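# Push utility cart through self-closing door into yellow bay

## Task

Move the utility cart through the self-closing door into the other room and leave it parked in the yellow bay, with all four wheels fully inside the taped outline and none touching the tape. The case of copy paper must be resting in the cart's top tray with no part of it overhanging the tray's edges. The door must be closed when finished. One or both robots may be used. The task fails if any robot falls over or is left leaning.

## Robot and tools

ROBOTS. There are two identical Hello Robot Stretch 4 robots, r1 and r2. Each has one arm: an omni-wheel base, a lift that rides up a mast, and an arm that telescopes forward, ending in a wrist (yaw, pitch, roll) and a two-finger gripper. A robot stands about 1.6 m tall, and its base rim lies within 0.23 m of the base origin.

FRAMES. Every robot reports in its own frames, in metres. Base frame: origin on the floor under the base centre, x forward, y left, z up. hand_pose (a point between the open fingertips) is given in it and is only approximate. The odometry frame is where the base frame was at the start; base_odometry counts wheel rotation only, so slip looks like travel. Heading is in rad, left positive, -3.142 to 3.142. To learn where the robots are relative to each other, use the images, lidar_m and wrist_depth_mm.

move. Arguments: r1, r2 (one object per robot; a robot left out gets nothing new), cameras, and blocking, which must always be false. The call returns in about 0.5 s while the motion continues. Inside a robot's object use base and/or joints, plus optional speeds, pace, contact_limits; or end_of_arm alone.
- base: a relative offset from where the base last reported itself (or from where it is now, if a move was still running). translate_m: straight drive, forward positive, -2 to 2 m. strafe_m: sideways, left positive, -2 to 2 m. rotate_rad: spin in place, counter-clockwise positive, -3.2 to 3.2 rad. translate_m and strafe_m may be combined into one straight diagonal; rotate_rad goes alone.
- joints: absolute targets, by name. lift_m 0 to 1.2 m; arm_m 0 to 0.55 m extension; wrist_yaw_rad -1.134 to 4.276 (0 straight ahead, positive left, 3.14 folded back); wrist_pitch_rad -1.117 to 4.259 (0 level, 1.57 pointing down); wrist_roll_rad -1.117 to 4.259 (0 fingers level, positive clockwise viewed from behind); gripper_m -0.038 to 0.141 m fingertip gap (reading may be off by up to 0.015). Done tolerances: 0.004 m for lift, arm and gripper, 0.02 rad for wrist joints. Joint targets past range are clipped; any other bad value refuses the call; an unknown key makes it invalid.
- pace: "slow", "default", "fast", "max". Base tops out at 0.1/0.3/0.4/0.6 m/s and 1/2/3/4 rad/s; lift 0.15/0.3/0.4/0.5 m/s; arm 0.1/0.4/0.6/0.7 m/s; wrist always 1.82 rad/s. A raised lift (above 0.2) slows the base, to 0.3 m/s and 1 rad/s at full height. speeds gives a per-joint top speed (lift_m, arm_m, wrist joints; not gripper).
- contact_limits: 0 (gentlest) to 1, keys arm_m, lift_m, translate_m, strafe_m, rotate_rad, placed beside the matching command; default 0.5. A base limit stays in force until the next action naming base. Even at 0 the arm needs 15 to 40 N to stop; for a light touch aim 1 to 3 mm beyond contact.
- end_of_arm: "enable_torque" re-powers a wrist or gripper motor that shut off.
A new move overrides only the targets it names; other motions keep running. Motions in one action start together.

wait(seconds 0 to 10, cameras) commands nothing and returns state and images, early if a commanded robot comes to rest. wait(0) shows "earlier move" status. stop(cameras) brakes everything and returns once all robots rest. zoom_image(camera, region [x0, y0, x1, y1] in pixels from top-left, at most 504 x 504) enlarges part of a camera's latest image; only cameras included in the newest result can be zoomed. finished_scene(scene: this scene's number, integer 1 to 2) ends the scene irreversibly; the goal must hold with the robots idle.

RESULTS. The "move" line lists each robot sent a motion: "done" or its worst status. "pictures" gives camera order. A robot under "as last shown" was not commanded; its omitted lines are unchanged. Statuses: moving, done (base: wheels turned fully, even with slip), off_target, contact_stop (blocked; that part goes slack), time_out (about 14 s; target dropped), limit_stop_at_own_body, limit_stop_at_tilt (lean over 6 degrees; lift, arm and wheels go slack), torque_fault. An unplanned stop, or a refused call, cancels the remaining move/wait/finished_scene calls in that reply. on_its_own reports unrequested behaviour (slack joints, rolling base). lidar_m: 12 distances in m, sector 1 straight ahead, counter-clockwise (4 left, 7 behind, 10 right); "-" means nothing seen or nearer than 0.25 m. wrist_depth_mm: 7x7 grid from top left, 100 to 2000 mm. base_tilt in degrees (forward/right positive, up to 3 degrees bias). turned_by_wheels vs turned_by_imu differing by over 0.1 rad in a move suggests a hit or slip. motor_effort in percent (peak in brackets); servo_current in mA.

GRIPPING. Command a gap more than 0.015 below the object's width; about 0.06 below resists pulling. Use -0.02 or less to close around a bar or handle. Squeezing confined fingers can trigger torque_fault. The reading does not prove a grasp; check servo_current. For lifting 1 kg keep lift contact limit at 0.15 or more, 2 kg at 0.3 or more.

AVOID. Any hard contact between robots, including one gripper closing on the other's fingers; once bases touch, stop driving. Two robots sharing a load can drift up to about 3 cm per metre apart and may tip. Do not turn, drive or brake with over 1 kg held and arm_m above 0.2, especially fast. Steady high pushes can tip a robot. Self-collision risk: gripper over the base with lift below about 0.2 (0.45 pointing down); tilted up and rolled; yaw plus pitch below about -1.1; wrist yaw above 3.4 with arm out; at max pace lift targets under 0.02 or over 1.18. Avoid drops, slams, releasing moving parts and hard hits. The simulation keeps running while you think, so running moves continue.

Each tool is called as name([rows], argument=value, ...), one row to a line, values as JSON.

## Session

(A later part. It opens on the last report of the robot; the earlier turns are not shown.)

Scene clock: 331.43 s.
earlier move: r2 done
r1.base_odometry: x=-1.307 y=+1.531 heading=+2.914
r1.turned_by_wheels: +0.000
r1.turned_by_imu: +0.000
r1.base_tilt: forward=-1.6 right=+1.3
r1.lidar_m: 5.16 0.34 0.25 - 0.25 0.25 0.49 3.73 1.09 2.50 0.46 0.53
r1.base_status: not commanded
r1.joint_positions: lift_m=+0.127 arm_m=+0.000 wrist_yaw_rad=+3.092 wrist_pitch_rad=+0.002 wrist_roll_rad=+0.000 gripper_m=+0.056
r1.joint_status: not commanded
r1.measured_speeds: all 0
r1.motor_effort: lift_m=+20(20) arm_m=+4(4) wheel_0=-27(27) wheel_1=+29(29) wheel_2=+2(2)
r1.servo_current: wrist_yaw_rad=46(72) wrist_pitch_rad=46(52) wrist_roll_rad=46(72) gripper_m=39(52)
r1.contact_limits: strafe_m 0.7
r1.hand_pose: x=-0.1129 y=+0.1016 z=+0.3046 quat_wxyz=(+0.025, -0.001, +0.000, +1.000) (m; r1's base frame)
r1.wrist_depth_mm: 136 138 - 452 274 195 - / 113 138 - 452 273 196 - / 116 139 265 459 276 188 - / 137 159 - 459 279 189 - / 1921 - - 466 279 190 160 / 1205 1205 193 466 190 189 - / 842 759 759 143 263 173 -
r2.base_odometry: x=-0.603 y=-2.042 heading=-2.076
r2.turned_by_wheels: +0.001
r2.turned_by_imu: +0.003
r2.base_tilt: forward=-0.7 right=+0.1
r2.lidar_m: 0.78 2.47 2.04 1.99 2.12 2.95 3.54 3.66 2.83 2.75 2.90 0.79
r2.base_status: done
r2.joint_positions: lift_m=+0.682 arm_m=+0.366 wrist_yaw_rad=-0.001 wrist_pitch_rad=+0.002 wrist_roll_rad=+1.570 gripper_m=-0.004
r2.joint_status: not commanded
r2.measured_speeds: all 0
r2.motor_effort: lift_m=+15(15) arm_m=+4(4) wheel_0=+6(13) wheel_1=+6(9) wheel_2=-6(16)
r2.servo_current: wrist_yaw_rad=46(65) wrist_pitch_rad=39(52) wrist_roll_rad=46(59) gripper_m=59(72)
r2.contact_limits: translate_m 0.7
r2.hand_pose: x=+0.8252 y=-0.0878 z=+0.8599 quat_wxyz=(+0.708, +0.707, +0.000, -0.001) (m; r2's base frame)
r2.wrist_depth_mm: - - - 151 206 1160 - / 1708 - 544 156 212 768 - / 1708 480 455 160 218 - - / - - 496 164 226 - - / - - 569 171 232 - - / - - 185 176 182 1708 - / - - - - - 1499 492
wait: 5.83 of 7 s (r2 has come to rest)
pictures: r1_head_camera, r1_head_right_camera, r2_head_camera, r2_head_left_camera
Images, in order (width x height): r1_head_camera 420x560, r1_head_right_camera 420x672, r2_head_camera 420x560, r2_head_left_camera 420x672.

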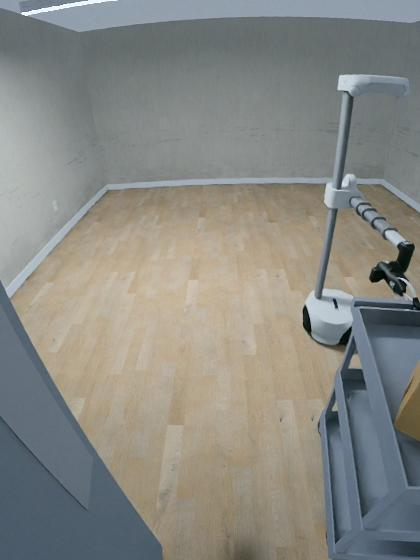

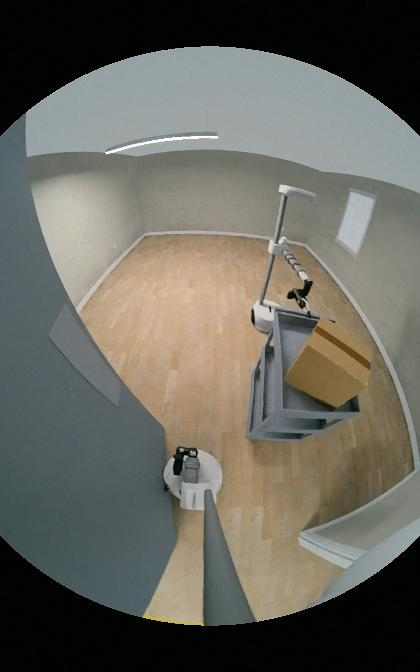

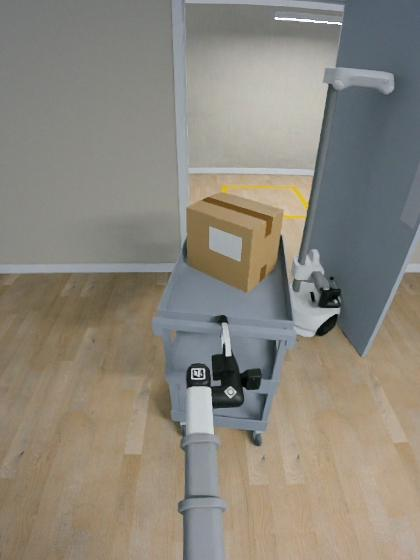

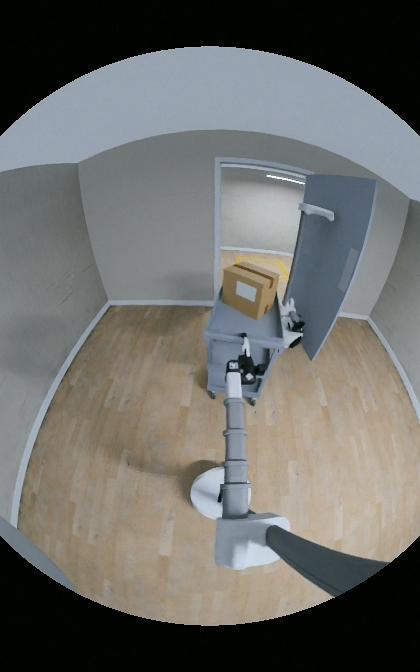

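move(blocking=false, r2={"base":{"translate_m":0.4,"strafe_m":-0.1},"contact_limits":{"translate_m":0.6},"pace":"slow"}, cameras=[])

wait(seconds=7, cameras=["r1_head_camera","r1_head_right_camera","r2_head_camera","r2_head_left_camera"])

Scene clock: 339.20 s.
move: r2 moving
r1: as last shown
r1.lidar_m: 5.14 0.35 0.25 - 0.25 0.25 0.51 3.72 1.08 2.52 0.47 0.56
r1.servo_current: wrist_yaw_rad=65(65) wrist_pitch_rad=46(46) wrist_roll_rad=52(52) gripper_m=39(46)
r1.contact_limits: strafe_m 0.7
r1.wrist_depth_mm: 136 138 - 452 272 195 - / 113 139 - 452 274 196 - / 116 139 264 455 278 188 - / 137 159 - 462 277 189 - / 1983 - - 466 279 189 159 / 1182 1205 193 466 191 189 - / 854 750 768 143 263 173 -
r2.base_odometry: x=-0.612 y=-2.052 heading=-2.076
r2.turned_by_wheels: +0.001
r2.turned_by_imu: +0.001
r2.base_tilt: forward=-0.7 right=+0.0
r2.lidar_m: 0.77 2.46 2.06 1.99 2.13 2.94 3.55 3.65 2.82 2.71 2.90 0.76
r2.base_status: translate_m moving; strafe_m moving
r2.joint_positions: lift_m=+0.682 arm_m=+0.366 wrist_yaw_rad=-0.001 wrist_pitch_rad=+0.002 wrist_roll_rad=+1.570 gripper_m=-0.004
r2.joint_status: not commanded
r2.measured_speeds: translate_m=+0.048 strafe_m=-0.012 rotate_rad=+0.000 lift_m=+0.000 arm_m=+0.000 wrist_yaw_rad=+0.001 wrist_pitch_rad=+0.000 wrist_roll_rad=+0.000
r2.motor_effort: lift_m=+15(15) arm_m=+4(4) wheel_0=+13(13) wheel_1=+9(9) wheel_2=-8(11)
r2.servo_current: wrist_yaw_rad=46(59) wrist_pitch_rad=39(46) wrist_roll_rad=52(59) gripper_m=65(65)
r2.contact_limits: translate_m 0.6
r2.hand_pose: x=+0.8252 y=-0.0878 z=+0.8599 quat_wxyz=(+0.708, +0.707, +0.000, -0.001) (m; r2's base frame)
r2.wrist_depth_mm: - - - 150 204 1160 - / 1708 - 539 154 211 768 - / 1708 477 452 158 217 - - / 1708 - 492 163 224 - - / - - 569 170 231 - - / - - 185 176 181 1708 - / - - - - - 1499 492
pictures: none
No camera images: "cameras" was empty.

Scene clock: 344.07 s.
earlier move: r2 done
r1.base_odometry: x=-1.307 y=+1.531 heading=+2.914
r1.turned_by_wheels: +0.000
r1.turned_by_imu: +0.000
r1.base_tilt: forward=-1.6 right=+1.3
r1.lidar_m: 5.17 0.35 0.25 - 0.25 0.25 0.47 3.74 0.38 0.37 0.40 0.57
r1.base_status: not commanded
r1.joint_positions: lift_m=+0.127 arm_m=+0.000 wrist_yaw_rad=+3.092 wrist_pitch_rad=+0.002 wrist_roll_rad=+0.000 gripper_m=+0.056
r1.joint_status: not commanded
r1.measured_speeds: all 0
r1.motor_effort: lift_m=+20(20) arm_m=+4(4) wheel_0=-27(27) wheel_1=+29(29) wheel_2=+2(2)
r1.servo_current: wrist_yaw_rad=52(78) wrist_pitch_rad=39(52) wrist_roll_rad=65(65) gripper_m=39(52)
r1.contact_limits: strafe_m 0.7
r1.hand_pose: x=-0.1129 y=+0.1016 z=+0.3046 quat_wxyz=(+0.025, -0.001, +0.000, +1.000) (m; r1's base frame)
r1.wrist_depth_mm: 136 138 - 449 273 195 - / 113 138 - 449 273 196 - / 116 139 265 455 277 188 - / 137 159 - 459 278 189 - / 1921 - - 466 278 189 159 / 1182 1205 193 469 191 190 - / 866 750 750 144 263 173 -
r2.base_odometry: x=-0.884 y=-2.344 heading=-2.075
r2.turned_by_wheels: +0.000
r2.turned_by_imu: +0.004
r2.base_tilt: forward=-0.6 right=+0.0
r2.lidar_m: 0.76 2.05 2.14 2.09 2.18 3.05 3.95 3.66 2.75 2.67 1.34 0.81
r2.base_status: done
r2.joint_positions: lift_m=+0.682 arm_m=+0.366 wrist_yaw_rad=+0.002 wrist_pitch_rad=+0.002 wrist_roll_rad=+1.570 gripper_m=-0.004
r2.joint_status: not commanded
r2.measured_speeds: all 0
r2.motor_effort: lift_m=+15(15) arm_m=+4(4) wheel_0=+8(17) wheel_1=+7(9) wheel_2=-3(11)
r2.servo_current: wrist_yaw_rad=46(65) wrist_pitch_rad=39(46) wrist_roll_rad=46(65) gripper_m=65(72)
r2.contact_limits: translate_m 0.6
r2.hand_pose: x=+0.8254 y=-0.0869 z=+0.8599 quat_wxyz=(+0.708, +0.707, +0.001, +0.000) (m; r2's base frame)
r2.wrist_depth_mm: - - - 170 229 1661 1255 / - - - 171 229 1464 - / - - 530 173 232 820 - / - - 469 173 234 831 - / - - 521 175 236 842 - / - - 187 176 180 - - / - - - - - - -
wait: 4.87 of 7 s (r2 has come to rest)
pictures: r1_head_camera, r1_head_right_camera, r2_head_camera, r2_head_left_camera
Images, in order (width x height): r1_head_camera 420x560, r1_head_right_camera 420x672, r2_head_camera 420x560, r2_head_left_camera 420x672.

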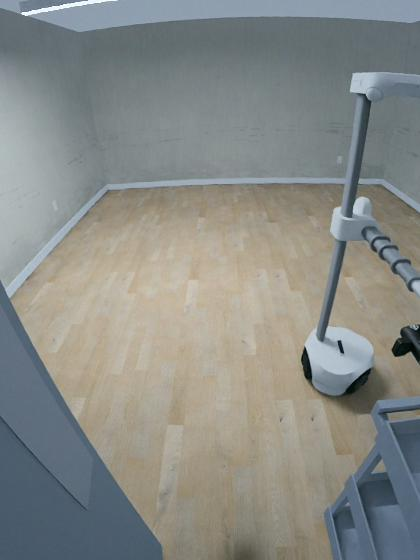

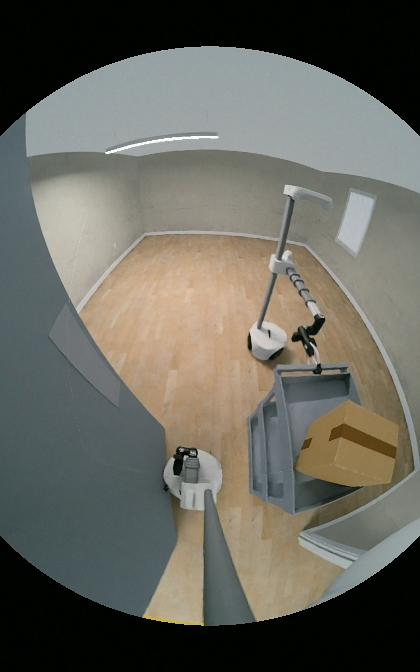

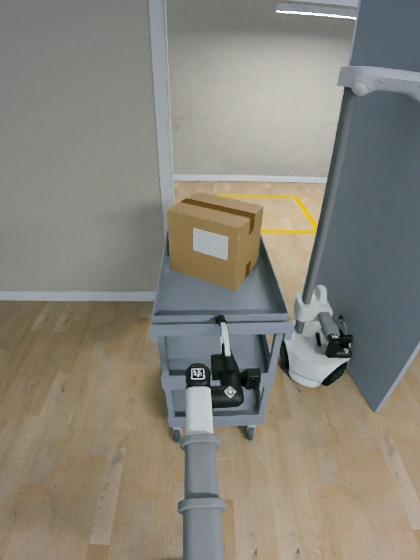

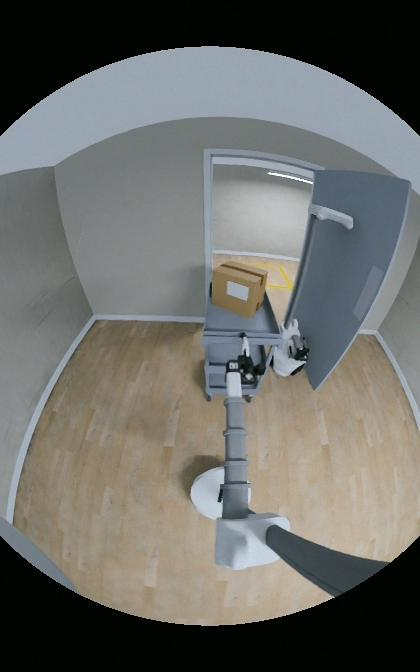

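move(blocking=false, r2={"base":{"translate_m":0.55},"contact_limits":{"translate_m":0.6},"pace":"slow"}, cameras=[])

wait(seconds=8, cameras=["r1_head_right_camera","r2_head_camera","r2_head_left_camera"])

Scene clock: 349.47 s.
move: r2 moving
r1: as last shown
r1.lidar_m: 5.14 0.35 0.25 - 0.25 0.25 0.48 3.74 0.40 0.36 0.39 0.53
r1.motor_effort: lift_m=+20(20) arm_m=+4(4) wheel_0=-26(27) wheel_1=+29(29) wheel_2=+2(2)
r1.servo_current: wrist_yaw_rad=46(65) wrist_pitch_rad=46(46) wrist_roll_rad=39(65) gripper_m=33(46)
r1.contact_limits: strafe_m 0.7
r1.wrist_depth_mm: 136 138 - 449 273 194 - / 113 139 - 449 274 195 - / 117 139 267 452 276 188 - / 137 159 - 455 278 189 - / - - - 462 278 190 159 / 1182 1182 194 466 190 190 - / 842 750 741 143 263 173 -
r2.base_odometry: x=-0.890 y=-2.355 heading=-2.075
r2.turned_by_wheels: +0.000
r2.turned_by_imu: +0.001
r2.base_tilt: forward=-0.7 right=+0.1
r2.lidar_m: 0.77 2.06 2.14 2.06 2.19 3.07 3.96 3.70 2.74 2.66 1.32 0.80
r2.base_status: translate_m moving
r2.joint_positions: lift_m=+0.682 arm_m=+0.366 wrist_yaw_rad=+0.002 wrist_pitch_rad=+0.002 wrist_roll_rad=+1.570 gripper_m=-0.004
r2.joint_status: not commanded
r2.measured_speeds: translate_m=+0.050 strafe_m=+0.000 rotate_rad=-0.001 lift_m=+0.000 arm_m=+0.000 wrist_yaw_rad=+0.000 wrist_pitch_rad=+0.000 wrist_roll_rad=+0.000
r2.motor_effort: lift_m=+15(15) arm_m=+4(4) wheel_0=+9(12) wheel_1=+9(10) wheel_2=-9(10)
r2.servo_current: wrist_yaw_rad=46(59) wrist_pitch_rad=39(46) wrist_roll_rad=52(59) gripper_m=65(72)
r2.contact_limits: translate_m 0.6
r2.hand_pose: x=+0.8254 y=-0.0869 z=+0.8599 quat_wxyz=(+0.708, +0.707, +0.001, +0.000) (m; r2's base frame)
r2.wrist_depth_mm: - - - 170 229 1661 1229 / - - - 172 230 1576 - / - - 535 173 232 - - / - - 466 174 234 842 - / - - 521 175 236 831 - / - - 188 176 182 - - / - - - - - - -
pictures: none
No camera images: "cameras" was empty.

Scene clock: 355.77 s.
earlier move: r2 done
r1.base_odometry: x=-1.307 y=+1.531 heading=+2.914
r1.turned_by_wheels: +0.000
r1.turned_by_imu: +0.000
r1.base_tilt: forward=-1.6 right=+1.3
r1.lidar_m: 5.17 0.34 0.25 - 0.25 0.25 0.50 0.54 0.33 0.32 0.54 0.81
r1.base_status: not commanded
r1.joint_positions: lift_m=+0.127 arm_m=+0.000 wrist_yaw_rad=+3.092 wrist_pitch_rad=+0.002 wrist_roll_rad=+0.000 gripper_m=+0.056
r1.joint_status: not commanded
r1.measured_speeds: all 0
r1.motor_effort: lift_m=+20(20) arm_m=+4(4) wheel_0=-27(27) wheel_1=+29(29) wheel_2=+2(2)
r1.servo_current: wrist_yaw_rad=65(72) wrist_pitch_rad=39(52) wrist_roll_rad=46(72) gripper_m=33(52)
r1.contact_limits: strafe_m 0.7
r1.hand_pose: x=-0.1129 y=+0.1016 z=+0.3046 quat_wxyz=(+0.025, -0.001, +0.000, +1.000) (m; r1's base frame)
r1.wrist_depth_mm: 136 138 - 449 272 195 - / 113 139 - 449 274 196 - / 117 139 265 452 276 188 - / 137 159 - 462 277 190 - / 1921 - - 466 278 189 159 / 1182 1205 194 469 190 190 - / 854 750 759 143 262 172 -
r2.base_odometry: x=-1.150 y=-2.825 heading=-2.078
r2.turned_by_wheels: -0.003
r2.turned_by_imu: -0.023
r2.base_tilt: forward=-0.7 right=+0.1
r2.lidar_m: 0.72 1.45 2.05 2.05 2.16 3.01 - 3.79 2.79 2.69 0.82 0.79
r2.base_status: done
r2.joint_positions: lift_m=+0.682 arm_m=+0.366 wrist_yaw_rad=-0.018 wrist_pitch_rad=+0.002 wrist_roll_rad=+1.570 gripper_m=-0.004
r2.joint_status: not commanded
r2.measured_speeds: all 0
r2.on_its_own: wrist_yaw_rad is at rest, and its servo_current (111 mA) is outside its rest range (0 to 104 mA)
r2.motor_effort: lift_m=+15(15) arm_m=-1(4) wheel_0=-10(12) wheel_1=+0(10) wheel_2=-19(28)
r2.servo_current: wrist_yaw_rad=111(111) wrist_pitch_rad=39(46) wrist_roll_rad=39(59) gripper_m=59(72)
r2.contact_limits: translate_m 0.6
r2.hand_pose: x=+0.8236 y=-0.0927 z=+0.8599 quat_wxyz=(+0.707, +0.707, -0.006, -0.007) (m; r2's base frame)
r2.wrist_depth_mm: - - - 258 263 1708 1160 / - - - 253 255 1708 512 / - - - 188 248 798 - / - - 488 183 242 831 - / - - 484 180 237 831 - / - - 190 174 181 - - / - 141 554 - - - -
wait: 6.30 of 8 s (r2 has come to rest)
pictures: r1_head_right_camera, r2_head_camera, r2_head_left_camera
Images, in order (width x height): r1_head_right_camera 420x672, r2_head_camera 420x560, r2_head_left_camera 420x672.

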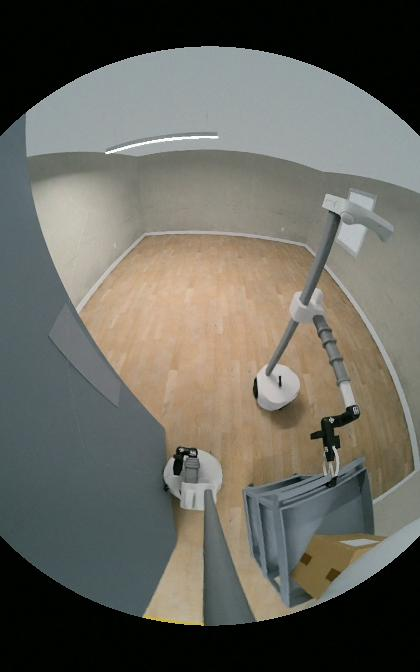

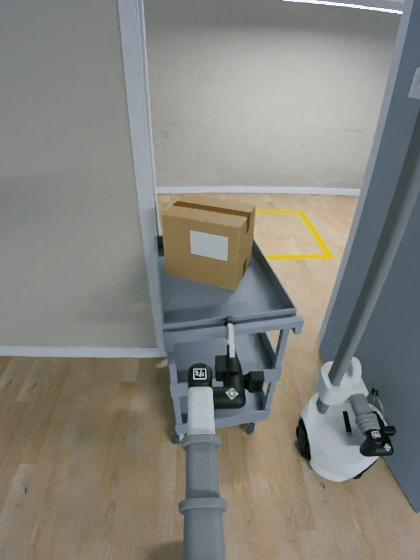

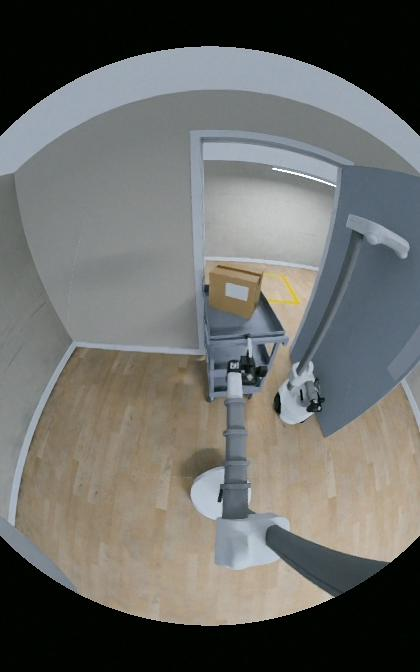

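move(blocking=false, r2={"base":{"translate_m":-0.25},"contact_limits":{"translate_m":0.7},"pace":"slow"}, cameras=[])

wait(seconds=4, cameras=[])

move(blocking=false, r2={"base":{"strafe_m":0.12},"contact_limits":{"strafe_m":0.7},"pace":"slow"}, cameras=[])

wait(seconds=3, cameras=["r1_head_right_camera","r2_head_camera","r2_wrist_camera"])

Scene clock: 363.73 s.
move: r2 moving
r1: as last shown
r1.lidar_m: 5.15 0.34 0.25 - 0.25 0.25 0.47 0.54 0.34 0.33 0.52 0.80
r1.servo_current: wrist_yaw_rad=46(52) wrist_pitch_rad=46(52) wrist_roll_rad=52(65) gripper_m=46(52)
r1.contact_limits: strafe_m 0.7
r1.wrist_depth_mm: 136 138 - 449 272 195 - / 113 139 - 455 274 196 - / 117 139 265 452 277 188 - / 136 159 - 455 278 189 - / 1708 - - 462 279 190 159 / 1182 1205 194 466 190 190 - / 842 759 759 142 264 173 -
r2.base_odometry: x=-1.144 y=-2.815 heading=-2.078
r2.turned_by_wheels: -0.001
r2.turned_by_imu: +0.000
r2.base_tilt: forward=-0.7 right=+0.0
r2.lidar_m: 0.75 1.46 2.02 2.06 2.16 2.99 - 3.80 2.76 2.67 0.83 0.80
r2.base_status: translate_m moving
r2.joint_positions: lift_m=+0.682 arm_m=+0.366 wrist_yaw_rad=-0.010 wrist_pitch_rad=+0.002 wrist_roll_rad=+1.570 gripper_m=-0.004
r2.joint_status: not commanded
r2.measured_speeds: translate_m=-0.048 strafe_m=+0.000 rotate_rad=+0.003 lift_m=+0.000 arm_m=+0.000 wrist_yaw_rad=+0.074 wrist_pitch_rad=+0.000 wrist_roll_rad=+0.000
r2.motor_effort: lift_m=+15(15) arm_m=+4(4) wheel_0=-9(15) wheel_1=-7(9) wheel_2=+7(15)
r2.servo_current: wrist_yaw_rad=65(117) wrist_pitch_rad=39(46) wrist_roll_rad=39(52) gripper_m=52(59)
r2.contact_limits: translate_m 0.7
r2.hand_pose: x=+0.8244 y=-0.0902 z=+0.8599 quat_wxyz=(+0.708, +0.707, -0.003, -0.004) (m; r2's base frame)
r2.wrist_depth_mm: - - - 253 255 1708 1160 / - - - 248 251 1756 500 / - - - 185 246 831 - / - - 477 182 242 831 - / - - 496 179 237 820 - / - - 191 176 181 - - / - - 580 - - - -
pictures: none
No camera images: "cameras" was empty.

Scene clock: 367.03 s.
earlier move: r2 done
r1.base_odometry: x=-1.307 y=+1.531 heading=+2.914
r1.turned_by_wheels: +0.000
r1.turned_by_imu: +0.000
r1.base_tilt: forward=-1.6 right=+1.3
r1.lidar_m: 5.14 0.33 0.25 - 0.25 0.25 0.50 0.54 0.37 0.33 0.35 0.92
r1.base_status: not commanded
r1.joint_positions: lift_m=+0.127 arm_m=+0.000 wrist_yaw_rad=+3.092 wrist_pitch_rad=+0.002 wrist_roll_rad=+0.000 gripper_m=+0.056
r1.joint_status: not commanded
r1.measured_speeds: all 0
r1.motor_effort: lift_m=+20(20) arm_m=+4(4) wheel_0=-27(27) wheel_1=+28(29) wheel_2=+2(2)
r1.servo_current: wrist_yaw_rad=33(78) wrist_pitch_rad=46(52) wrist_roll_rad=46(65) gripper_m=39(52)
r1.contact_limits: strafe_m 0.7
r1.hand_pose: x=-0.1129 y=+0.1016 z=+0.3046 quat_wxyz=(+0.025, -0.001, +0.000, +1.000) (m; r1's base frame)
r1.wrist_depth_mm: 136 138 - 449 273 194 - / 113 139 - 452 274 195 - / 116 140 265 452 276 188 - / 137 159 - 462 276 189 - / 1921 - - 466 279 190 159 / 1182 1229 193 466 191 190 - / 854 759 759 143 262 173 -
r2.base_odometry: x=-1.028 y=-2.607 heading=-2.079
r2.turned_by_wheels: +0.000
r2.turned_by_imu: +0.000
r2.base_tilt: forward=-0.7 right=+0.0
r2.lidar_m: 0.75 1.72 2.16 2.07 2.19 2.95 - 3.79 2.75 2.66 1.13 0.82
r2.base_status: done
r2.joint_positions: lift_m=+0.682 arm_m=+0.366 wrist_yaw_rad=-0.001 wrist_pitch_rad=+0.002 wrist_roll_rad=+1.570 gripper_m=-0.004
r2.joint_status: not commanded
r2.measured_speeds: all 0
r2.motor_effort: lift_m=+15(15) arm_m=+4(4) wheel_0=-8(15) wheel_1=-7(11) wheel_2=+3(15)
r2.servo_current: wrist_yaw_rad=39(117) wrist_pitch_rad=46(46) wrist_roll_rad=59(59) gripper_m=59(65)
r2.contact_limits: translate_m 0.7
r2.hand_pose: x=+0.8252 y=-0.0878 z=+0.8599 quat_wxyz=(+0.708, +0.707, +0.000, -0.001) (m; r2's base frame)
r2.wrist_depth_mm: - - - 181 244 1708 1160 / - - - 181 241 1756 - / - - 580 179 240 842 - / - - 473 178 238 842 - / - - 512 178 238 831 - / - - 189 176 181 - - / - - - - - - -
wait: 3.30 of 4 s (r2 has come to rest)
pictures: none
No camera images: "cameras" was empty.

Scene clock: 367.53 s.
move: r2 moving
r1: as last shown
r1.lidar_m: 5.13 0.34 0.25 - 0.25 0.25 0.51 0.53 0.39 0.33 0.34 0.91
r1.motor_effort: lift_m=+20(20) arm_m=+4(4) wheel_0=-27(27) wheel_1=+29(29) wheel_2=+2(2)
r1.servo_current: wrist_yaw_rad=33(65) wrist_pitch_rad=39(52) wrist_roll_rad=59(65) gripper_m=39(39)
r1.contact_limits: strafe_m 0.7
r1.wrist_depth_mm: 136 138 - 449 273 195 - / 113 139 - 455 276 196 - / 116 139 265 452 277 188 - / 137 158 - 455 277 189 - / 1983 - - 462 278 190 159 / 1182 1182 194 469 191 190 - / 854 759 750 143 262 173 -
r2.base_odometry: x=-1.016 y=-2.614 heading=-2.079
r2.turned_by_wheels: -0.001
r2.turned_by_imu: -0.001
r2.base_tilt: forward=-0.6 right=+0.1
r2.lidar_m: 0.73 1.72 2.15 2.04 2.15 2.90 - 3.81 2.80 2.67 1.16 0.80
r2.base_status: strafe_m moving
r2.joint_positions: lift_m=+0.682 arm_m=+0.366 wrist_yaw_rad=-0.003 wrist_pitch_rad=+0.002 wrist_roll_rad=+1.570 gripper_m=-0.004
r2.joint_status: not commanded
r2.measured_speeds: translate_m=+0.000 strafe_m=+0.057 rotate_rad=-0.001 lift_m=+0.000 arm_m=+0.000 wrist_yaw_rad=+0.000 wrist_pitch_rad=+0.000 wrist_roll_rad=+0.000
r2.motor_effort: lift_m=+15(15) arm_m=+3(4) wheel_0=-12(15) wheel_1=+6(6) wheel_2=-1(1)
r2.servo_current: wrist_yaw_rad=52(65) wrist_pitch_rad=39(46) wrist_roll_rad=26(59) gripper_m=59(65)
r2.contact_limits: strafe_m 0.7
r2.hand_pose: x=+0.8250 y=-0.0884 z=+0.8599 quat_wxyz=(+0.708, +0.707, -0.001, -0.002) (m; r2's base frame)
r2.wrist_depth_mm: - - - 181 243 1708 1229 / - - - 180 240 1618 - / - - 574 180 239 831 - / - - 469 178 238 842 - / - - 512 177 236 820 - / - - 189 176 177 - - / - - - - - - -
pictures: none
No camera images: "cameras" was empty.

Scene clock: 369.37 s.
earlier move: r2 done
r1.base_odometry: x=-1.307 y=+1.531 heading=+2.914
r1.turned_by_wheels: +0.000
r1.turned_by_imu: +0.000
r1.base_tilt: forward=-1.6 right=+1.3
r1.lidar_m: 5.16 0.35 0.25 - 0.25 0.25 0.47 3.70 0.43 0.40 0.43 1.05
r1.base_status: not commanded
r1.joint_positions: lift_m=+0.127 arm_m=+0.000 wrist_yaw_rad=+3.092 wrist_pitch_rad=+0.002 wrist_roll_rad=+0.000 gripper_m=+0.056
r1.joint_status: not commanded
r1.measured_speeds: all 0
r1.motor_effort: lift_m=+20(20) arm_m=+4(4) wheel_0=-27(27) wheel_1=+29(29) wheel_2=+2(2)
r1.servo_current: wrist_yaw_rad=52(65) wrist_pitch_rad=26(52) wrist_roll_rad=52(72) gripper_m=33(46)
r1.contact_limits: strafe_m 0.7
r1.hand_pose: x=-0.1129 y=+0.1016 z=+0.3046 quat_wxyz=(+0.025, -0.001, +0.000, +1.000) (m; r1's base frame)
r1.wrist_depth_mm: 136 138 - 449 273 195 - / 113 139 - 449 274 195 - / 116 139 264 459 277 189 - / 137 159 - 462 278 189 - / 1921 - - 466 277 189 158 / 1182 1182 193 466 191 189 - / 842 750 750 143 263 173 -
r2.base_odometry: x=-0.924 y=-2.665 heading=-2.079
r2.turned_by_wheels: +0.000
r2.turned_by_imu: +0.000
r2.base_tilt: forward=-0.7 right=+0.1
r2.lidar_m: 0.78 1.72 2.03 1.94 2.05 2.80 - 3.95 2.92 2.79 1.15 0.79
r2.base_status: done
r2.joint_positions: lift_m=+0.682 arm_m=+0.366 wrist_yaw_rad=-0.006 wrist_pitch_rad=+0.002 wrist_roll_rad=+1.570 gripper_m=-0.004
r2.joint_status: not commanded
r2.measured_speeds: all 0
r2.motor_effort: lift_m=+15(15) arm_m=+3(4) wheel_0=-7(18) wheel_1=+2(6) wheel_2=-3(4)
r2.servo_current: wrist_yaw_rad=52(65) wrist_pitch_rad=46(46) wrist_roll_rad=39(59) gripper_m=52(65)
r2.contact_limits: strafe_m 0.7
r2.hand_pose: x=+0.8248 y=-0.0891 z=+0.8599 quat_wxyz=(+0.708, +0.707, -0.001, -0.003) (m; r2's base frame)
r2.wrist_depth_mm: - - - 161 220 1708 - / - - 609 163 222 768 - / - - 459 167 226 - - / - - 484 169 231 - - / - - 549 174 234 - - / - - 187 176 181 - - / - - - - - - 496
wait: 1.83 of 3 s (r2 has come to rest)
pictures: r1_head_right_camera, r2_head_camera, r2_wrist_camera
Images, in order (width x height): r1_head_right_camera 420x672, r2_head_camera 420x560, r2_wrist_camera 616x392.

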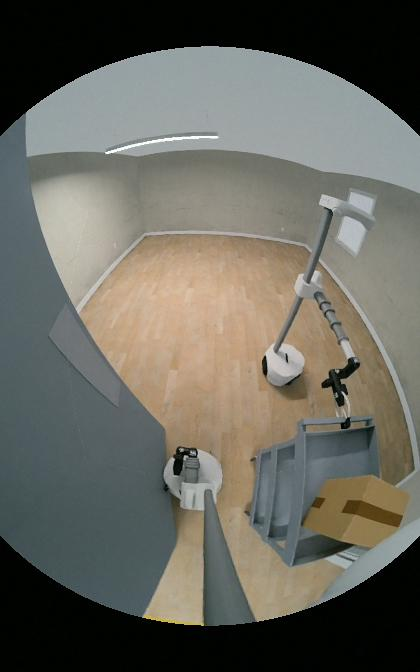

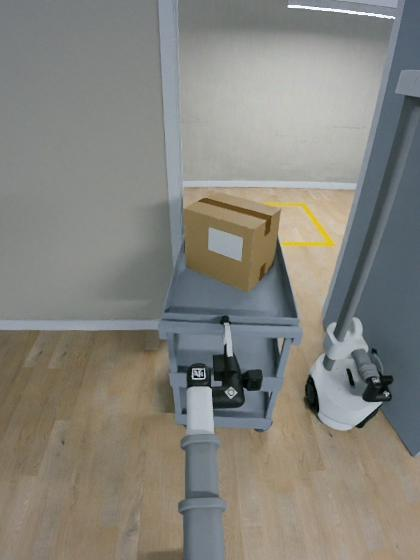

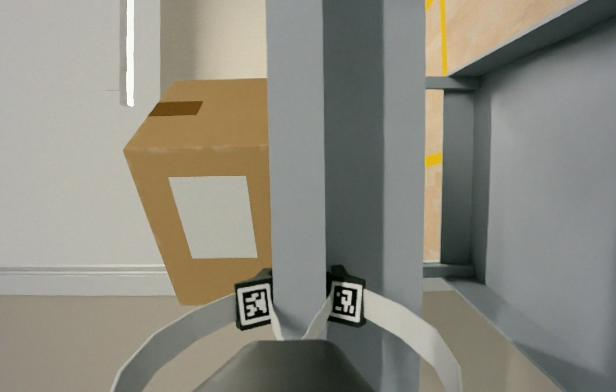

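move(blocking=false, r2={"base":{"translate_m":0.5},"contact_limits":{"translate_m":0.6},"pace":"slow"}, cameras=[])

wait(seconds=7, cameras=["r1_head_right_camera","r2_head_camera"])

Scene clock: 377.07 s.
move: r2 moving
r1: as last shown
r1.lidar_m: 5.16 0.34 0.25 - 0.25 0.25 0.50 0.57 0.43 0.41 0.46 1.03
r1.motor_effort: lift_m=+20(20) arm_m=+4(4) wheel_0=-26(27) wheel_1=+29(29) wheel_2=+2(2)
r1.servo_current: wrist_yaw_rad=52(59) wrist_pitch_rad=46(46) wrist_roll_rad=46(59) gripper_m=46(46)
r1.contact_limits: strafe_m 0.7
r1.wrist_depth_mm: 136 138 - 449 273 194 - / 113 139 - 452 274 196 - / 116 139 265 455 277 187 - / 137 159 - 459 278 189 - / 1983 - - 462 278 189 159 / 1182 1182 194 462 191 190 - / 842 759 750 143 264 173 -
r2.base_odometry: x=-0.930 y=-2.676 heading=-2.079
r2.turned_by_wheels: +0.000
r2.turned_by_imu: +0.000
r2.base_tilt: forward=-0.7 right=+0.1
r2.lidar_m: 0.77 1.69 2.01 1.95 2.05 2.81 - 3.93 2.94 2.78 1.13 0.79
r2.base_status: translate_m moving
r2.joint_positions: lift_m=+0.682 arm_m=+0.366 wrist_yaw_rad=-0.006 wrist_pitch_rad=+0.002 wrist_roll_rad=+1.570 gripper_m=-0.004
r2.joint_status: not commanded
r2.measured_speeds: translate_m=+0.049 strafe_m=+0.000 rotate_rad=+0.002 lift_m=+0.000 arm_m=+0.000 wrist_yaw_rad=+0.000 wrist_pitch_rad=+0.000 wrist_roll_rad=+0.000
r2.motor_effort: lift_m=+15(15) arm_m=+4(4) wheel_0=+10(11) wheel_1=+6(6) wheel_2=-14(15)
r2.servo_current: wrist_yaw_rad=59(65) wrist_pitch_rad=39(46) wrist_roll_rad=52(59) gripper_m=52(65)
r2.contact_limits: translate_m 0.6
r2.hand_pose: x=+0.8248 y=-0.0891 z=+0.8599 quat_wxyz=(+0.708, +0.707, -0.001, -0.003) (m; r2's base frame)
r2.wrist_depth_mm: - - - 162 218 1661 - / - - 603 164 222 759 - / - - 459 167 225 - - / - - 488 169 229 - - / - - 544 173 233 - - / - - 188 176 182 - - / - - - - - - 500
pictures: none
No camera images: "cameras" was empty.

Scene clock: 380.17 s.
earlier move: r2 contact_stop
r1.base_odometry: x=-1.307 y=+1.531 heading=+2.914
r1.turned_by_wheels: +0.000
r1.turned_by_imu: +0.000
r1.base_tilt: forward=-1.6 right=+1.3
r1.lidar_m: 5.15 0.35 0.25 - 0.25 0.25 0.50 0.57 0.35 0.33 0.55 0.88
r1.base_status: not commanded
r1.joint_positions: lift_m=+0.127 arm_m=+0.000 wrist_yaw_rad=+3.092 wrist_pitch_rad=+0.002 wrist_roll_rad=+0.000 gripper_m=+0.056
r1.joint_status: not commanded
r1.measured_speeds: all 0
r1.motor_effort: lift_m=+20(20) arm_m=+4(5) wheel_0=-27(27) wheel_1=+29(29) wheel_2=+2(2)
r1.servo_current: wrist_yaw_rad=52(65) wrist_pitch_rad=39(52) wrist_roll_rad=46(72) gripper_m=39(52)
r1.contact_limits: strafe_m 0.7
r1.hand_pose: x=-0.1129 y=+0.1016 z=+0.3046 quat_wxyz=(+0.025, -0.001, +0.000, +1.000) (m; r1's base frame)
r1.wrist_depth_mm: 136 138 - 452 273 195 - / 113 139 - 452 276 196 - / 116 140 266 455 276 188 - / 137 159 - 459 278 189 - / - - - 462 279 190 159 / 1182 1182 194 466 190 190 - / 866 750 750 143 265 173 -
r2.base_odometry: x=-1.048 y=-2.865 heading=-2.140
r2.turned_by_wheels: -0.060
r2.turned_by_imu: -0.113
r2.base_tilt: forward=-0.7 right=+0.1
r2.lidar_m: 0.72 1.40 1.82 1.96 2.01 2.58 - 4.45 3.02 2.77 0.91 0.85
r2.base_status: translate_m contact_stop (by the wheels' count: +0.236 of +0.500)
r2.joint_positions: lift_m=+0.682 arm_m=+0.366 wrist_yaw_rad=+0.001 wrist_pitch_rad=+0.002 wrist_roll_rad=+1.570 gripper_m=-0.005
r2.joint_status: not commanded
r2.measured_speeds: all 0
r2.on_its_own: the wheels are slack since a contact_stop
r2.motor_effort: lift_m=+15(15) arm_m=-6(7) wheel_0=+0(13) wheel_1=+0(9) wheel_2=+0(33)
r2.servo_current: wrist_yaw_rad=46(156) wrist_pitch_rad=39(46) wrist_roll_rad=33(65) gripper_m=52(65)
r2.contact_limits: translate_m 0.6
r2.hand_pose: x=+0.8256 y=-0.0870 z=+0.8599 quat_wxyz=(+0.708, +0.707, +0.001, +0.000) (m; r2's base frame)
r2.wrist_depth_mm: - - - 287 300 1366 1042 / - - - 215 282 1661 500 / - - - 205 270 1708 - / - - 603 195 254 854 - / - - 480 186 244 842 - / - - 187 179 183 809 - / - 530 525 - 226 - -
wait: 3.10 of 7 s (r2 has come to rest)
pictures: r1_head_right_camera, r2_head_camera
Images, in order (width x height): r1_head_right_camera 420x672, r2_head_camera 420x560.

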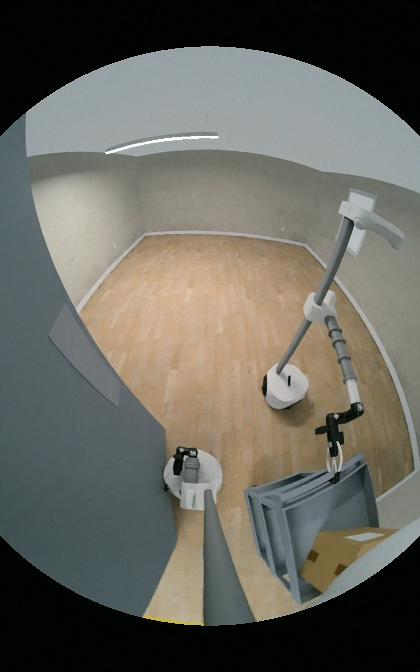

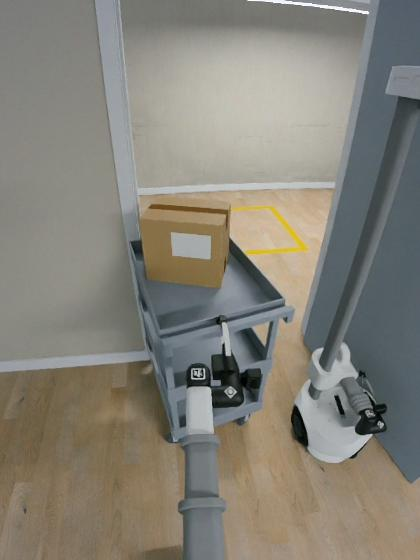

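move(blocking=false, r1={"base":{"translate_m":0.12,"strafe_m":0.1},"contact_limits":{"strafe_m":1},"pace":"slow"}, r2={"base":{"translate_m":-0.25},"contact_limits":{"translate_m":0.8},"pace":"slow"}, cameras=[])

wait(seconds=4, cameras=[])

wait(seconds=1, cameras=["r1_head_right_camera","r1_head_camera","r2_head_camera","r2_head_left_camera"])

Scene clock: 392.43 s.
move: r1 contact_stop; r2 moving
r1.base_odometry: x=-1.312 y=+1.532 heading=+2.938
r1.turned_by_wheels: +0.024
r1.turned_by_imu: +0.024
r1.base_tilt: forward=-1.6 right=+1.3
r1.lidar_m: 5.15 0.33 0.25 - 0.25 0.25 0.52 0.59 0.36 0.32 0.56 0.87
r1.base_status: translate_m contact_stop; strafe_m contact_stop
r1.joint_positions: lift_m=+0.127 arm_m=+0.000 wrist_yaw_rad=+3.092 wrist_pitch_rad=+0.002 wrist_roll_rad=+0.000 gripper_m=+0.056
r1.joint_status: not commanded
r1.measured_speeds: translate_m=+0.014 strafe_m=-0.008 rotate_rad=+0.059 lift_m=+0.000 arm_m=+0.000 wrist_yaw_rad=+0.000 wrist_pitch_rad=+0.000 wrist_roll_rad=+0.000
r1.on_its_own: the wheels are slack since a contact_stop
r1.motor_effort: lift_m=+20(20) arm_m=+4(4) wheel_0=-9(29) wheel_1=+12(38) wheel_2=+1(2)
r1.servo_current: wrist_yaw_rad=52(59) wrist_pitch_rad=39(46) wrist_roll_rad=46(59) gripper_m=33(39)
r1.contact_limits: strafe_m 1
r1.hand_pose: x=-0.1129 y=+0.1016 z=+0.3046 quat_wxyz=(+0.025, -0.001, +0.000, +1.000) (m; r1's base frame)
r1.wrist_depth_mm: 136 138 - 466 274 195 - / 113 139 - 473 297 196 - / 117 139 267 477 281 187 - / 137 162 - 544 282 189 - / - - - 549 283 189 158 / 1229 1205 192 559 190 189 - / 842 759 750 153 265 173 -
r2.base_odometry: x=-1.041 y=-2.855 heading=-2.139
r2.turned_by_wheels: +0.000
r2.turned_by_imu: +0.001
r2.base_tilt: forward=-0.7 right=+0.1
r2.lidar_m: 0.70 1.43 1.84 1.96 2.02 2.55 - 4.45 2.99 2.76 0.91 0.86
r2.base_status: translate_m moving
r2.joint_positions: lift_m=+0.682 arm_m=+0.366 wrist_yaw_rad=+0.002 wrist_pitch_rad=+0.002 wrist_roll_rad=+1.570 gripper_m=-0.005
r2.joint_status: not commanded
r2.measured_speeds: translate_m=-0.049 strafe_m=+0.000 rotate_rad=+0.001 lift_m=+0.000 arm_m=+0.000 wrist_yaw_rad=+0.000 wrist_pitch_rad=+0.000 wrist_roll_rad=+0.000
r2.motor_effort: lift_m=+15(15) arm_m=-6(7) wheel_0=-6(7) wheel_1=-5(6) wheel_2=+15(15)
r2.servo_current: wrist_yaw_rad=59(59) wrist_pitch_rad=46(46) wrist_roll_rad=46(52) gripper_m=52(59)
r2.contact_limits: translate_m 0.8
r2.hand_pose: x=+0.8256 y=-0.0870 z=+0.8599 quat_wxyz=(+0.708, +0.707, +0.001, +0.000) (m; r2's base frame)
r2.wrist_depth_mm: - - - 226 297 1397 1060 / - - - 213 279 1708 504 / - - - 204 267 1863 - / - - 585 195 254 842 - / - - 488 185 243 831 - / - - 187 180 182 798 - / - 140 535 - 227 - -
pictures: none
No camera images: "cameras" was empty.

not run: a stop that you did not command came earlier in this reply.

not run: a stop that you did not command came earlier in this reply.

stop(cameras=["r1_head_right_camera","r1_head_camera","r2_head_camera","r2_head_left_camera"])

Scene clock: 395.17 s.
earlier move: r1 contact_stop; r2 stopped
stop: r1's wheels hold again
r1.base_odometry: x=-1.307 y=+1.565 heading=+2.935
r1.turned_by_wheels: -0.003
r1.turned_by_imu: -0.003
r1.base_tilt: forward=-1.6 right=+1.3
r1.lidar_m: 5.12 0.31 0.25 - 0.25 0.25 0.59 0.56 0.37 0.33 0.33 1.02
r1.base_status: translate_m contact_stop (by the wheels' count: +0.007 of +0.120); strafe_m contact_stop (by the wheels' count: -0.032 of +0.100)
r1.joint_positions: lift_m=+0.127 arm_m=+0.000 wrist_yaw_rad=+3.092 wrist_pitch_rad=+0.002 wrist_roll_rad=+0.000 gripper_m=+0.056
r1.joint_status: not commanded
r1.measured_speeds: all 0
r1.motor_effort: lift_m=+20(20) arm_m=+4(4) wheel_0=-4(29) wheel_1=+3(38) wheel_2=+0(2)
r1.servo_current: wrist_yaw_rad=39(72) wrist_pitch_rad=39(52) wrist_roll_rad=39(72) gripper_m=39(46)
r1.contact_limits: strafe_m 1
r1.hand_pose: x=-0.1129 y=+0.1016 z=+0.3046 quat_wxyz=(+0.025, -0.001, +0.000, +1.000) (m; r1's base frame)
r1.wrist_depth_mm: 136 138 - - 290 196 - / 113 139 - - 296 198 - / 117 139 268 - 297 190 - / 137 160 - - 298 191 151 / 1983 - - 1661 300 191 157 / 1229 1182 194 691 190 191 - / 842 750 750 153 279 173 -
r2.base_odometry: x=-0.927 y=-2.677 heading=-2.141
r2.turned_by_wheels: -0.002
r2.turned_by_imu: -0.002
r2.base_tilt: forward=-0.7 right=+0.1
r2.lidar_m: 0.72 1.66 2.10 1.95 1.99 2.50 - 4.24 3.03 2.79 1.18 0.83
r2.base_status: translate_m stopped (by the wheels' count: -0.224 of -0.250)
r2.joint_positions: lift_m=+0.682 arm_m=+0.366 wrist_yaw_rad=-0.002 wrist_pitch_rad=+0.002 wrist_roll_rad=+1.570 gripper_m=-0.005
r2.joint_status: not commanded
r2.measured_speeds: all 0
r2.motor_effort: lift_m=+15(15) arm_m=+4(7) wheel_0=+0(12) wheel_1=-1(9) wheel_2=-4(15)
r2.servo_current: wrist_yaw_rad=52(65) wrist_pitch_rad=46(46) wrist_roll_rad=46(65) gripper_m=52(59)
r2.contact_limits: translate_m 0.8
r2.hand_pose: x=+0.8250 y=-0.0881 z=+0.8599 quat_wxyz=(+0.708, +0.707, +0.000, -0.002) (m; r2's base frame)
r2.wrist_depth_mm: - - - 278 285 1618 1138 / - - - 268 273 1708 496 / - - - 200 260 1708 - / - - 539 192 252 842 - / - - 484 185 241 842 - / - - 189 178 182 809 - / - 121 539 - 224 - -
pictures: r1_head_camera, r1_head_right_camera, r2_head_camera, r2_head_left_camera
Images, in order (width x height): r1_head_camera 420x560, r1_head_right_camera 420x672, r2_head_camera 420x560, r2_head_left_camera 420x672.

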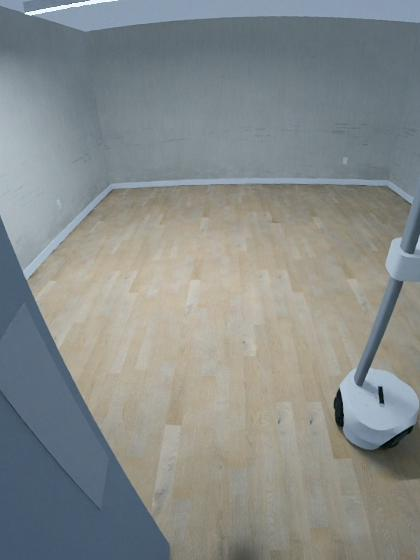

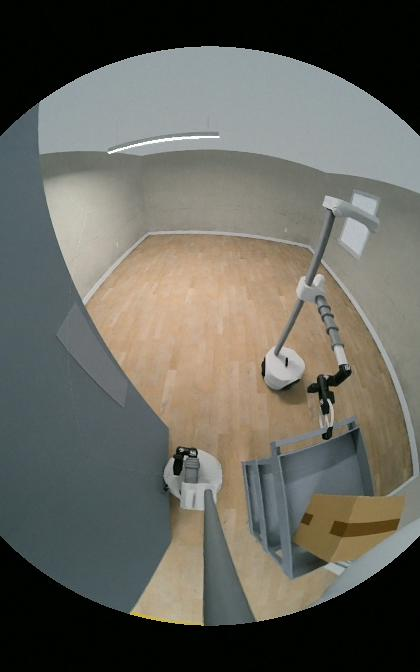

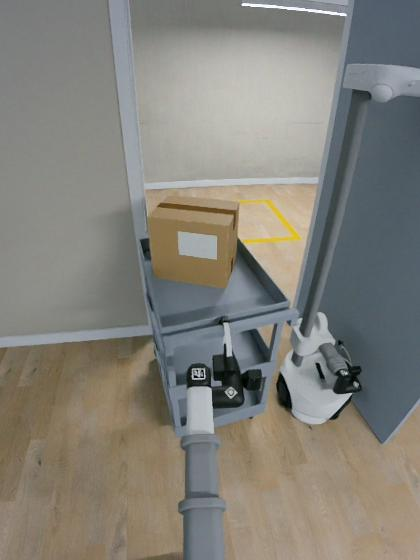

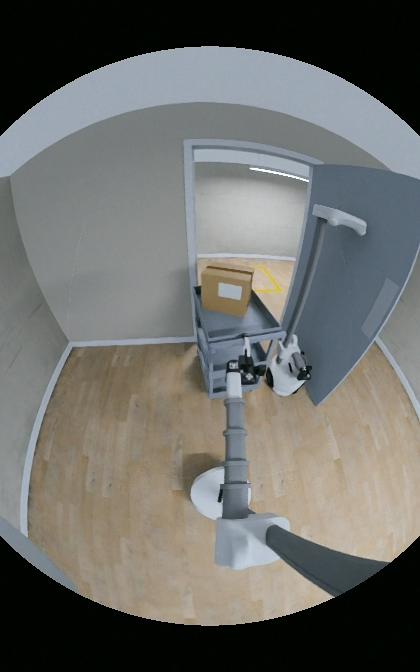

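move(blocking=false, r1={"base":{"translate_m":0.17},"contact_limits":{"translate_m":1},"pace":"slow"}, cameras=[])

wait(seconds=3, cameras=[])

move(blocking=false, r1={"base":{"strafe_m":0.13},"contact_limits":{"strafe_m":1},"pace":"slow"}, cameras=[])

wait(seconds=3, cameras=["r1_head_right_camera","r1_head_camera","r2_head_camera"])

Scene clock: 401.07 s.
move: r1 moving
r1.base_odometry: x=-1.319 y=+1.567 heading=+2.936
r1.turned_by_wheels: +0.001
r1.turned_by_imu: +0.000
r1.base_tilt: forward=-1.6 right=+1.3
r1.lidar_m: 5.14 0.32 0.25 - 0.25 0.25 0.59 0.57 0.35 0.31 0.31 0.99
r1.base_status: translate_m moving
r1.joint_positions: lift_m=+0.127 arm_m=+0.000 wrist_yaw_rad=+3.092 wrist_pitch_rad=+0.002 wrist_roll_rad=+0.000 gripper_m=+0.056
r1.joint_status: not commanded
r1.measured_speeds: translate_m=+0.048 strafe_m=+0.000 rotate_rad=-0.002 lift_m=+0.000 arm_m=+0.000 wrist_yaw_rad=+0.000 wrist_pitch_rad=+0.000 wrist_roll_rad=+0.000
r1.motor_effort: lift_m=+20(20) arm_m=+4(4) wheel_0=+3(4) wheel_1=+12(12) wheel_2=-6(8)
r1.servo_current: wrist_yaw_rad=52(52) wrist_pitch_rad=46(46) wrist_roll_rad=52(52) gripper_m=39(46)
r1.contact_limits: translate_m 1
r1.hand_pose: x=-0.1129 y=+0.1016 z=+0.3046 quat_wxyz=(+0.025, -0.001, +0.000, +1.000) (m; r1's base frame)
r1.wrist_depth_mm: 136 138 - - 293 198 - / 113 139 - - 296 199 - / 117 139 268 - 298 190 - / 136 160 - - 300 191 151 / 1983 - - 1618 301 191 158 / 1160 1205 194 699 191 191 - / 842 750 750 153 281 172 -
r2: as last shown
r2.turned_by_wheels: +0.000
r2.turned_by_imu: +0.000
r2.base_tilt: forward=-0.6 right=+0.1
r2.lidar_m: 0.72 1.62 2.08 1.94 2.01 2.54 - 4.25 3.02 2.78 1.17 0.85
r2.motor_effort: lift_m=+15(15) arm_m=+4(4) wheel_0=+0(1) wheel_1=+0(1) wheel_2=-4(5)
r2.servo_current: wrist_yaw_rad=33(52) wrist_pitch_rad=39(46) wrist_roll_rad=39(52) gripper_m=52(59)
r2.contact_limits: translate_m 0.8
r2.wrist_depth_mm: - - - 277 286 1576 1182 / - - - 266 274 1708 504 / - - - 200 259 1708 - / - - 544 192 250 831 - / - - 488 185 241 831 - / - - 188 178 183 820 - / - 121 535 - 224 - -
pictures: none
No camera images: "cameras" was empty.

Scene clock: 403.57 s.
earlier move: r1 done
r1.base_odometry: x=-1.473 y=+1.600 heading=+2.936
r1.turned_by_wheels: +0.000
r1.turned_by_imu: +0.000
r1.base_tilt: forward=-1.6 right=+1.2
r1.lidar_m: 4.98 2.84 0.25 - 0.25 0.26 0.63 0.52 0.34 0.31 0.57 0.90
r1.base_status: done
r1.joint_positions: lift_m=+0.127 arm_m=+0.000 wrist_yaw_rad=+3.092 wrist_pitch_rad=+0.002 wrist_roll_rad=+0.000 gripper_m=+0.056
r1.joint_status: not commanded
r1.measured_speeds: all 0
r1.motor_effort: lift_m=+20(20) arm_m=+4(4) wheel_0=+1(5) wheel_1=+8(13) wheel_2=-2(8)
r1.servo_current: wrist_yaw_rad=39(72) wrist_pitch_rad=39(52) wrist_roll_rad=52(72) gripper_m=39(46)
r1.contact_limits: translate_m 1
r1.hand_pose: x=-0.1129 y=+0.1016 z=+0.3046 quat_wxyz=(+0.025, -0.001, +0.000, +1.000) (m; r1's base frame)
r1.wrist_depth_mm: 136 138 - - 300 198 - / 113 139 - - 304 191 - / 117 140 267 - 307 192 - / 137 160 - - 307 192 - / 1921 - - 1708 309 193 158 / 1205 1182 193 759 190 192 - / 854 750 759 153 286 173 -
r2.base_odometry: x=-0.927 y=-2.677 heading=-2.141
r2.turned_by_wheels: +0.000
r2.turned_by_imu: +0.000
r2.base_tilt: forward=-0.7 right=+0.1
r2.lidar_m: 0.72 1.64 2.12 1.94 1.99 2.55 - 4.25 3.03 2.80 0.96 0.82
r2.base_status: not commanded
r2.joint_positions: lift_m=+0.682 arm_m=+0.366 wrist_yaw_rad=-0.002 wrist_pitch_rad=+0.002 wrist_roll_rad=+1.570 gripper_m=-0.005
r2.joint_status: not commanded
r2.measured_speeds: all 0
r2.motor_effort: lift_m=+15(15) arm_m=+4(5) wheel_0=-1(1) wheel_1=-1(1) wheel_2=-4(5)
r2.servo_current: wrist_yaw_rad=59(65) wrist_pitch_rad=39(46) wrist_roll_rad=52(59) gripper_m=52(65)
r2.contact_limits: translate_m 0.8
r2.hand_pose: x=+0.8250 y=-0.0881 z=+0.8599 quat_wxyz=(+0.708, +0.707, +0.000, -0.002) (m; r2's base frame)
r2.wrist_depth_mm: - - - 278 285 1576 1182 / - - - 266 273 1708 500 / - - - 199 259 1756 - / - - 549 191 250 831 - / - - 488 185 241 842 - / - - 188 178 182 798 - / - 121 535 - 225 - -
wait: 2.50 of 3 s (r1 has come to rest)
pictures: none
No camera images: "cameras" was empty.

Scene clock: 404.07 s.
move: r1 moving
r1.base_odometry: x=-1.476 y=+1.586 heading=+2.936
r1.turned_by_wheels: +0.000
r1.turned_by_imu: +0.000
r1.base_tilt: forward=-1.6 right=+1.3
r1.lidar_m: 4.99 2.80 0.25 - 0.25 0.26 0.61 0.53 0.35 0.30 0.58 0.91
r1.base_status: strafe_m moving
r1.joint_positions: lift_m=+0.127 arm_m=+0.000 wrist_yaw_rad=+3.092 wrist_pitch_rad=+0.002 wrist_roll_rad=+0.000 gripper_m=+0.056
r1.joint_status: not commanded
r1.measured_speeds: translate_m=-0.001 strafe_m=+0.056 rotate_rad=+0.003 lift_m=+0.000 arm_m=+0.000 wrist_yaw_rad=+0.000 wrist_pitch_rad=+0.000 wrist_roll_rad=+0.000
r1.motor_effort: lift_m=+20(20) arm_m=+4(5) wheel_0=-9(11) wheel_1=+12(13) wheel_2=+0(3)
r1.servo_current: wrist_yaw_rad=59(65) wrist_pitch_rad=39(46) wrist_roll_rad=46(59) gripper_m=39(46)
r1.contact_limits: strafe_m 1
r1.hand_pose: x=-0.1129 y=+0.1016 z=+0.3046 quat_wxyz=(+0.025, -0.001, +0.000, +1.000) (m; r1's base frame)
r1.wrist_depth_mm: 136 138 - 559 293 198 - / 113 139 - 564 297 199 - / 117 139 268 - 298 190 - / 137 160 - - 301 191 151 / - - - 854 301 192 157 / 1205 1229 194 866 191 192 - / 842 759 768 143 279 173 -
r2: as last shown
r2.base_tilt: forward=-0.7 right=+0.0
r2.lidar_m: 0.74 1.66 2.11 1.93 1.96 2.56 - 4.25 3.00 2.79 0.98 0.85
r2.motor_effort: lift_m=+15(15) arm_m=+4(5) wheel_0=+0(1) wheel_1=-1(1) wheel_2=-4(5)
r2.servo_current: wrist_yaw_rad=39(59) wrist_pitch_rad=46(46) wrist_roll_rad=46(52) gripper_m=52(59)
r2.contact_limits: translate_m 0.8
r2.wrist_depth_mm: - - - 278 286 1537 1182 / - - - 266 273 1708 500 / - - - 200 260 1708 - / - - 544 191 251 831 - / - - 488 185 241 831 - / - - 189 178 182 798 - / - 121 539 - 225 - -
pictures: none
No camera images: "cameras" was empty.

Scene clock: 406.13 s.
earlier move: r1 contact_stop
r1.base_odometry: x=-1.492 y=+1.504 heading=+2.942
r1.turned_by_wheels: +0.006
r1.turned_by_imu: -0.006
r1.base_tilt: forward=-1.5 right=+1.2
r1.lidar_m: 4.97 2.73 0.25 - 0.25 0.25 0.51 0.63 0.42 0.37 0.64 0.96
r1.base_status: strafe_m contact_stop (by the wheels' count: +0.098 of +0.130)
r1.joint_positions: lift_m=+0.127 arm_m=+0.000 wrist_yaw_rad=+3.092 wrist_pitch_rad=+0.002 wrist_roll_rad=+0.000 gripper_m=+0.056
r1.joint_status: not commanded
r1.measured_speeds: all 0
r1.on_its_own: the wheels are slack since a contact_stop
r1.motor_effort: lift_m=+20(20) arm_m=+4(5) wheel_0=+0(35) wheel_1=+0(36) wheel_2=+0(9)
r1.servo_current: wrist_yaw_rad=33(72) wrist_pitch_rad=39(52) wrist_roll_rad=59(59) gripper_m=39(46)
r1.contact_limits: strafe_m 1
r1.hand_pose: x=-0.1128 y=+0.1017 z=+0.3046 quat_wxyz=(+0.025, -0.001, +0.000, +1.000) (m; r1's base frame)
r1.wrist_depth_mm: 136 138 - 488 286 198 - / 110 138 - 492 286 200 - / 116 139 252 496 289 191 - / 135 153 - 504 291 193 - / - - - 512 293 193 160 / 1182 1229 193 517 190 194 - / 831 759 759 153 273 176 -
r2.base_odometry: x=-0.927 y=-2.677 heading=-2.141
r2.turned_by_wheels: +0.000
r2.turned_by_imu: +0.000
r2.base_tilt: forward=-0.7 right=+0.1
r2.lidar_m: 0.70 1.65 2.10 1.96 2.00 2.53 - 4.28 3.02 2.81 0.99 0.86
r2.base_status: not commanded
r2.joint_positions: lift_m=+0.682 arm_m=+0.366 wrist_yaw_rad=-0.002 wrist_pitch_rad=+0.002 wrist_roll_rad=+1.570 gripper_m=-0.005
r2.joint_status: not commanded
r2.measured_speeds: all 0
r2.motor_effort: lift_m=+15(15) arm_m=+4(5) wheel_0=+0(1) wheel_1=-1(1) wheel_2=-4(5)
r2.servo_current: wrist_yaw_rad=39(59) wrist_pitch_rad=39(46) wrist_roll_rad=39(59) gripper_m=65(65)
r2.contact_limits: translate_m 0.8
r2.hand_pose: x=+0.8250 y=-0.0881 z=+0.8599 quat_wxyz=(+0.708, +0.707, +0.000, -0.002) (m; r2's base frame)
r2.wrist_depth_mm: - - - 278 285 1576 1160 / - - - 266 272 1661 496 / - - - 199 260 1756 - / - - 544 192 250 831 - / - - 484 185 241 831 - / - - 189 178 182 798 - / - 121 535 - 224 - -
wait: 2.07 of 3 s (r1 has come to rest)
pictures: r1_head_camera, r1_head_right_camera, r2_head_camera
Images, in order (width x height): r1_head_camera 420x560, r1_head_right_camera 420x672, r2_head_camera 420x560.

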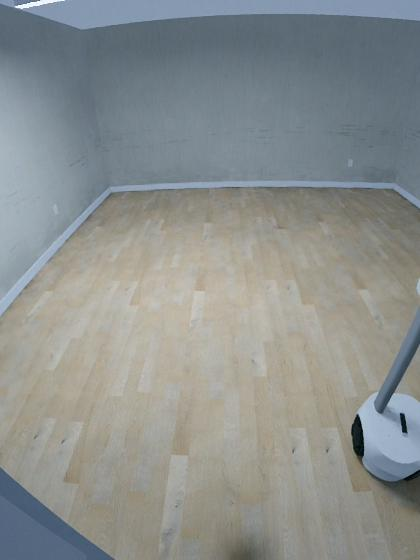

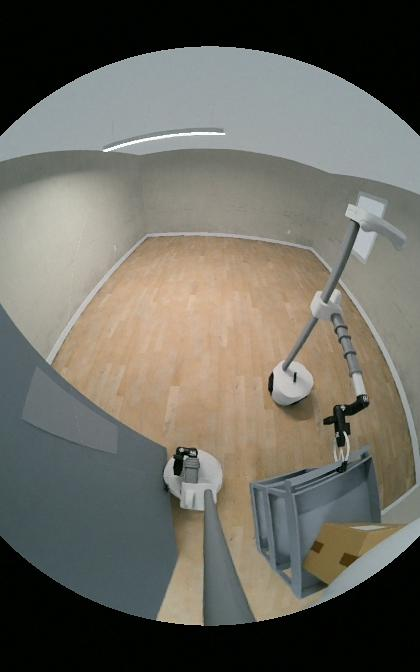

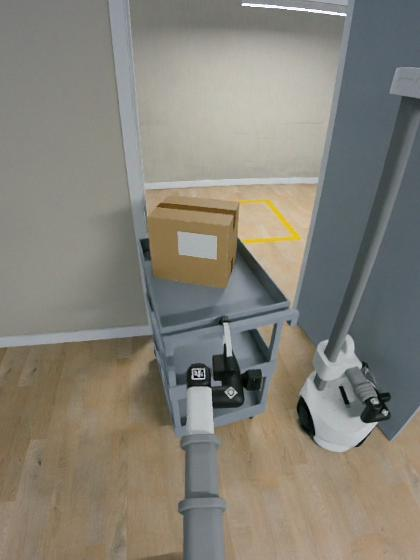

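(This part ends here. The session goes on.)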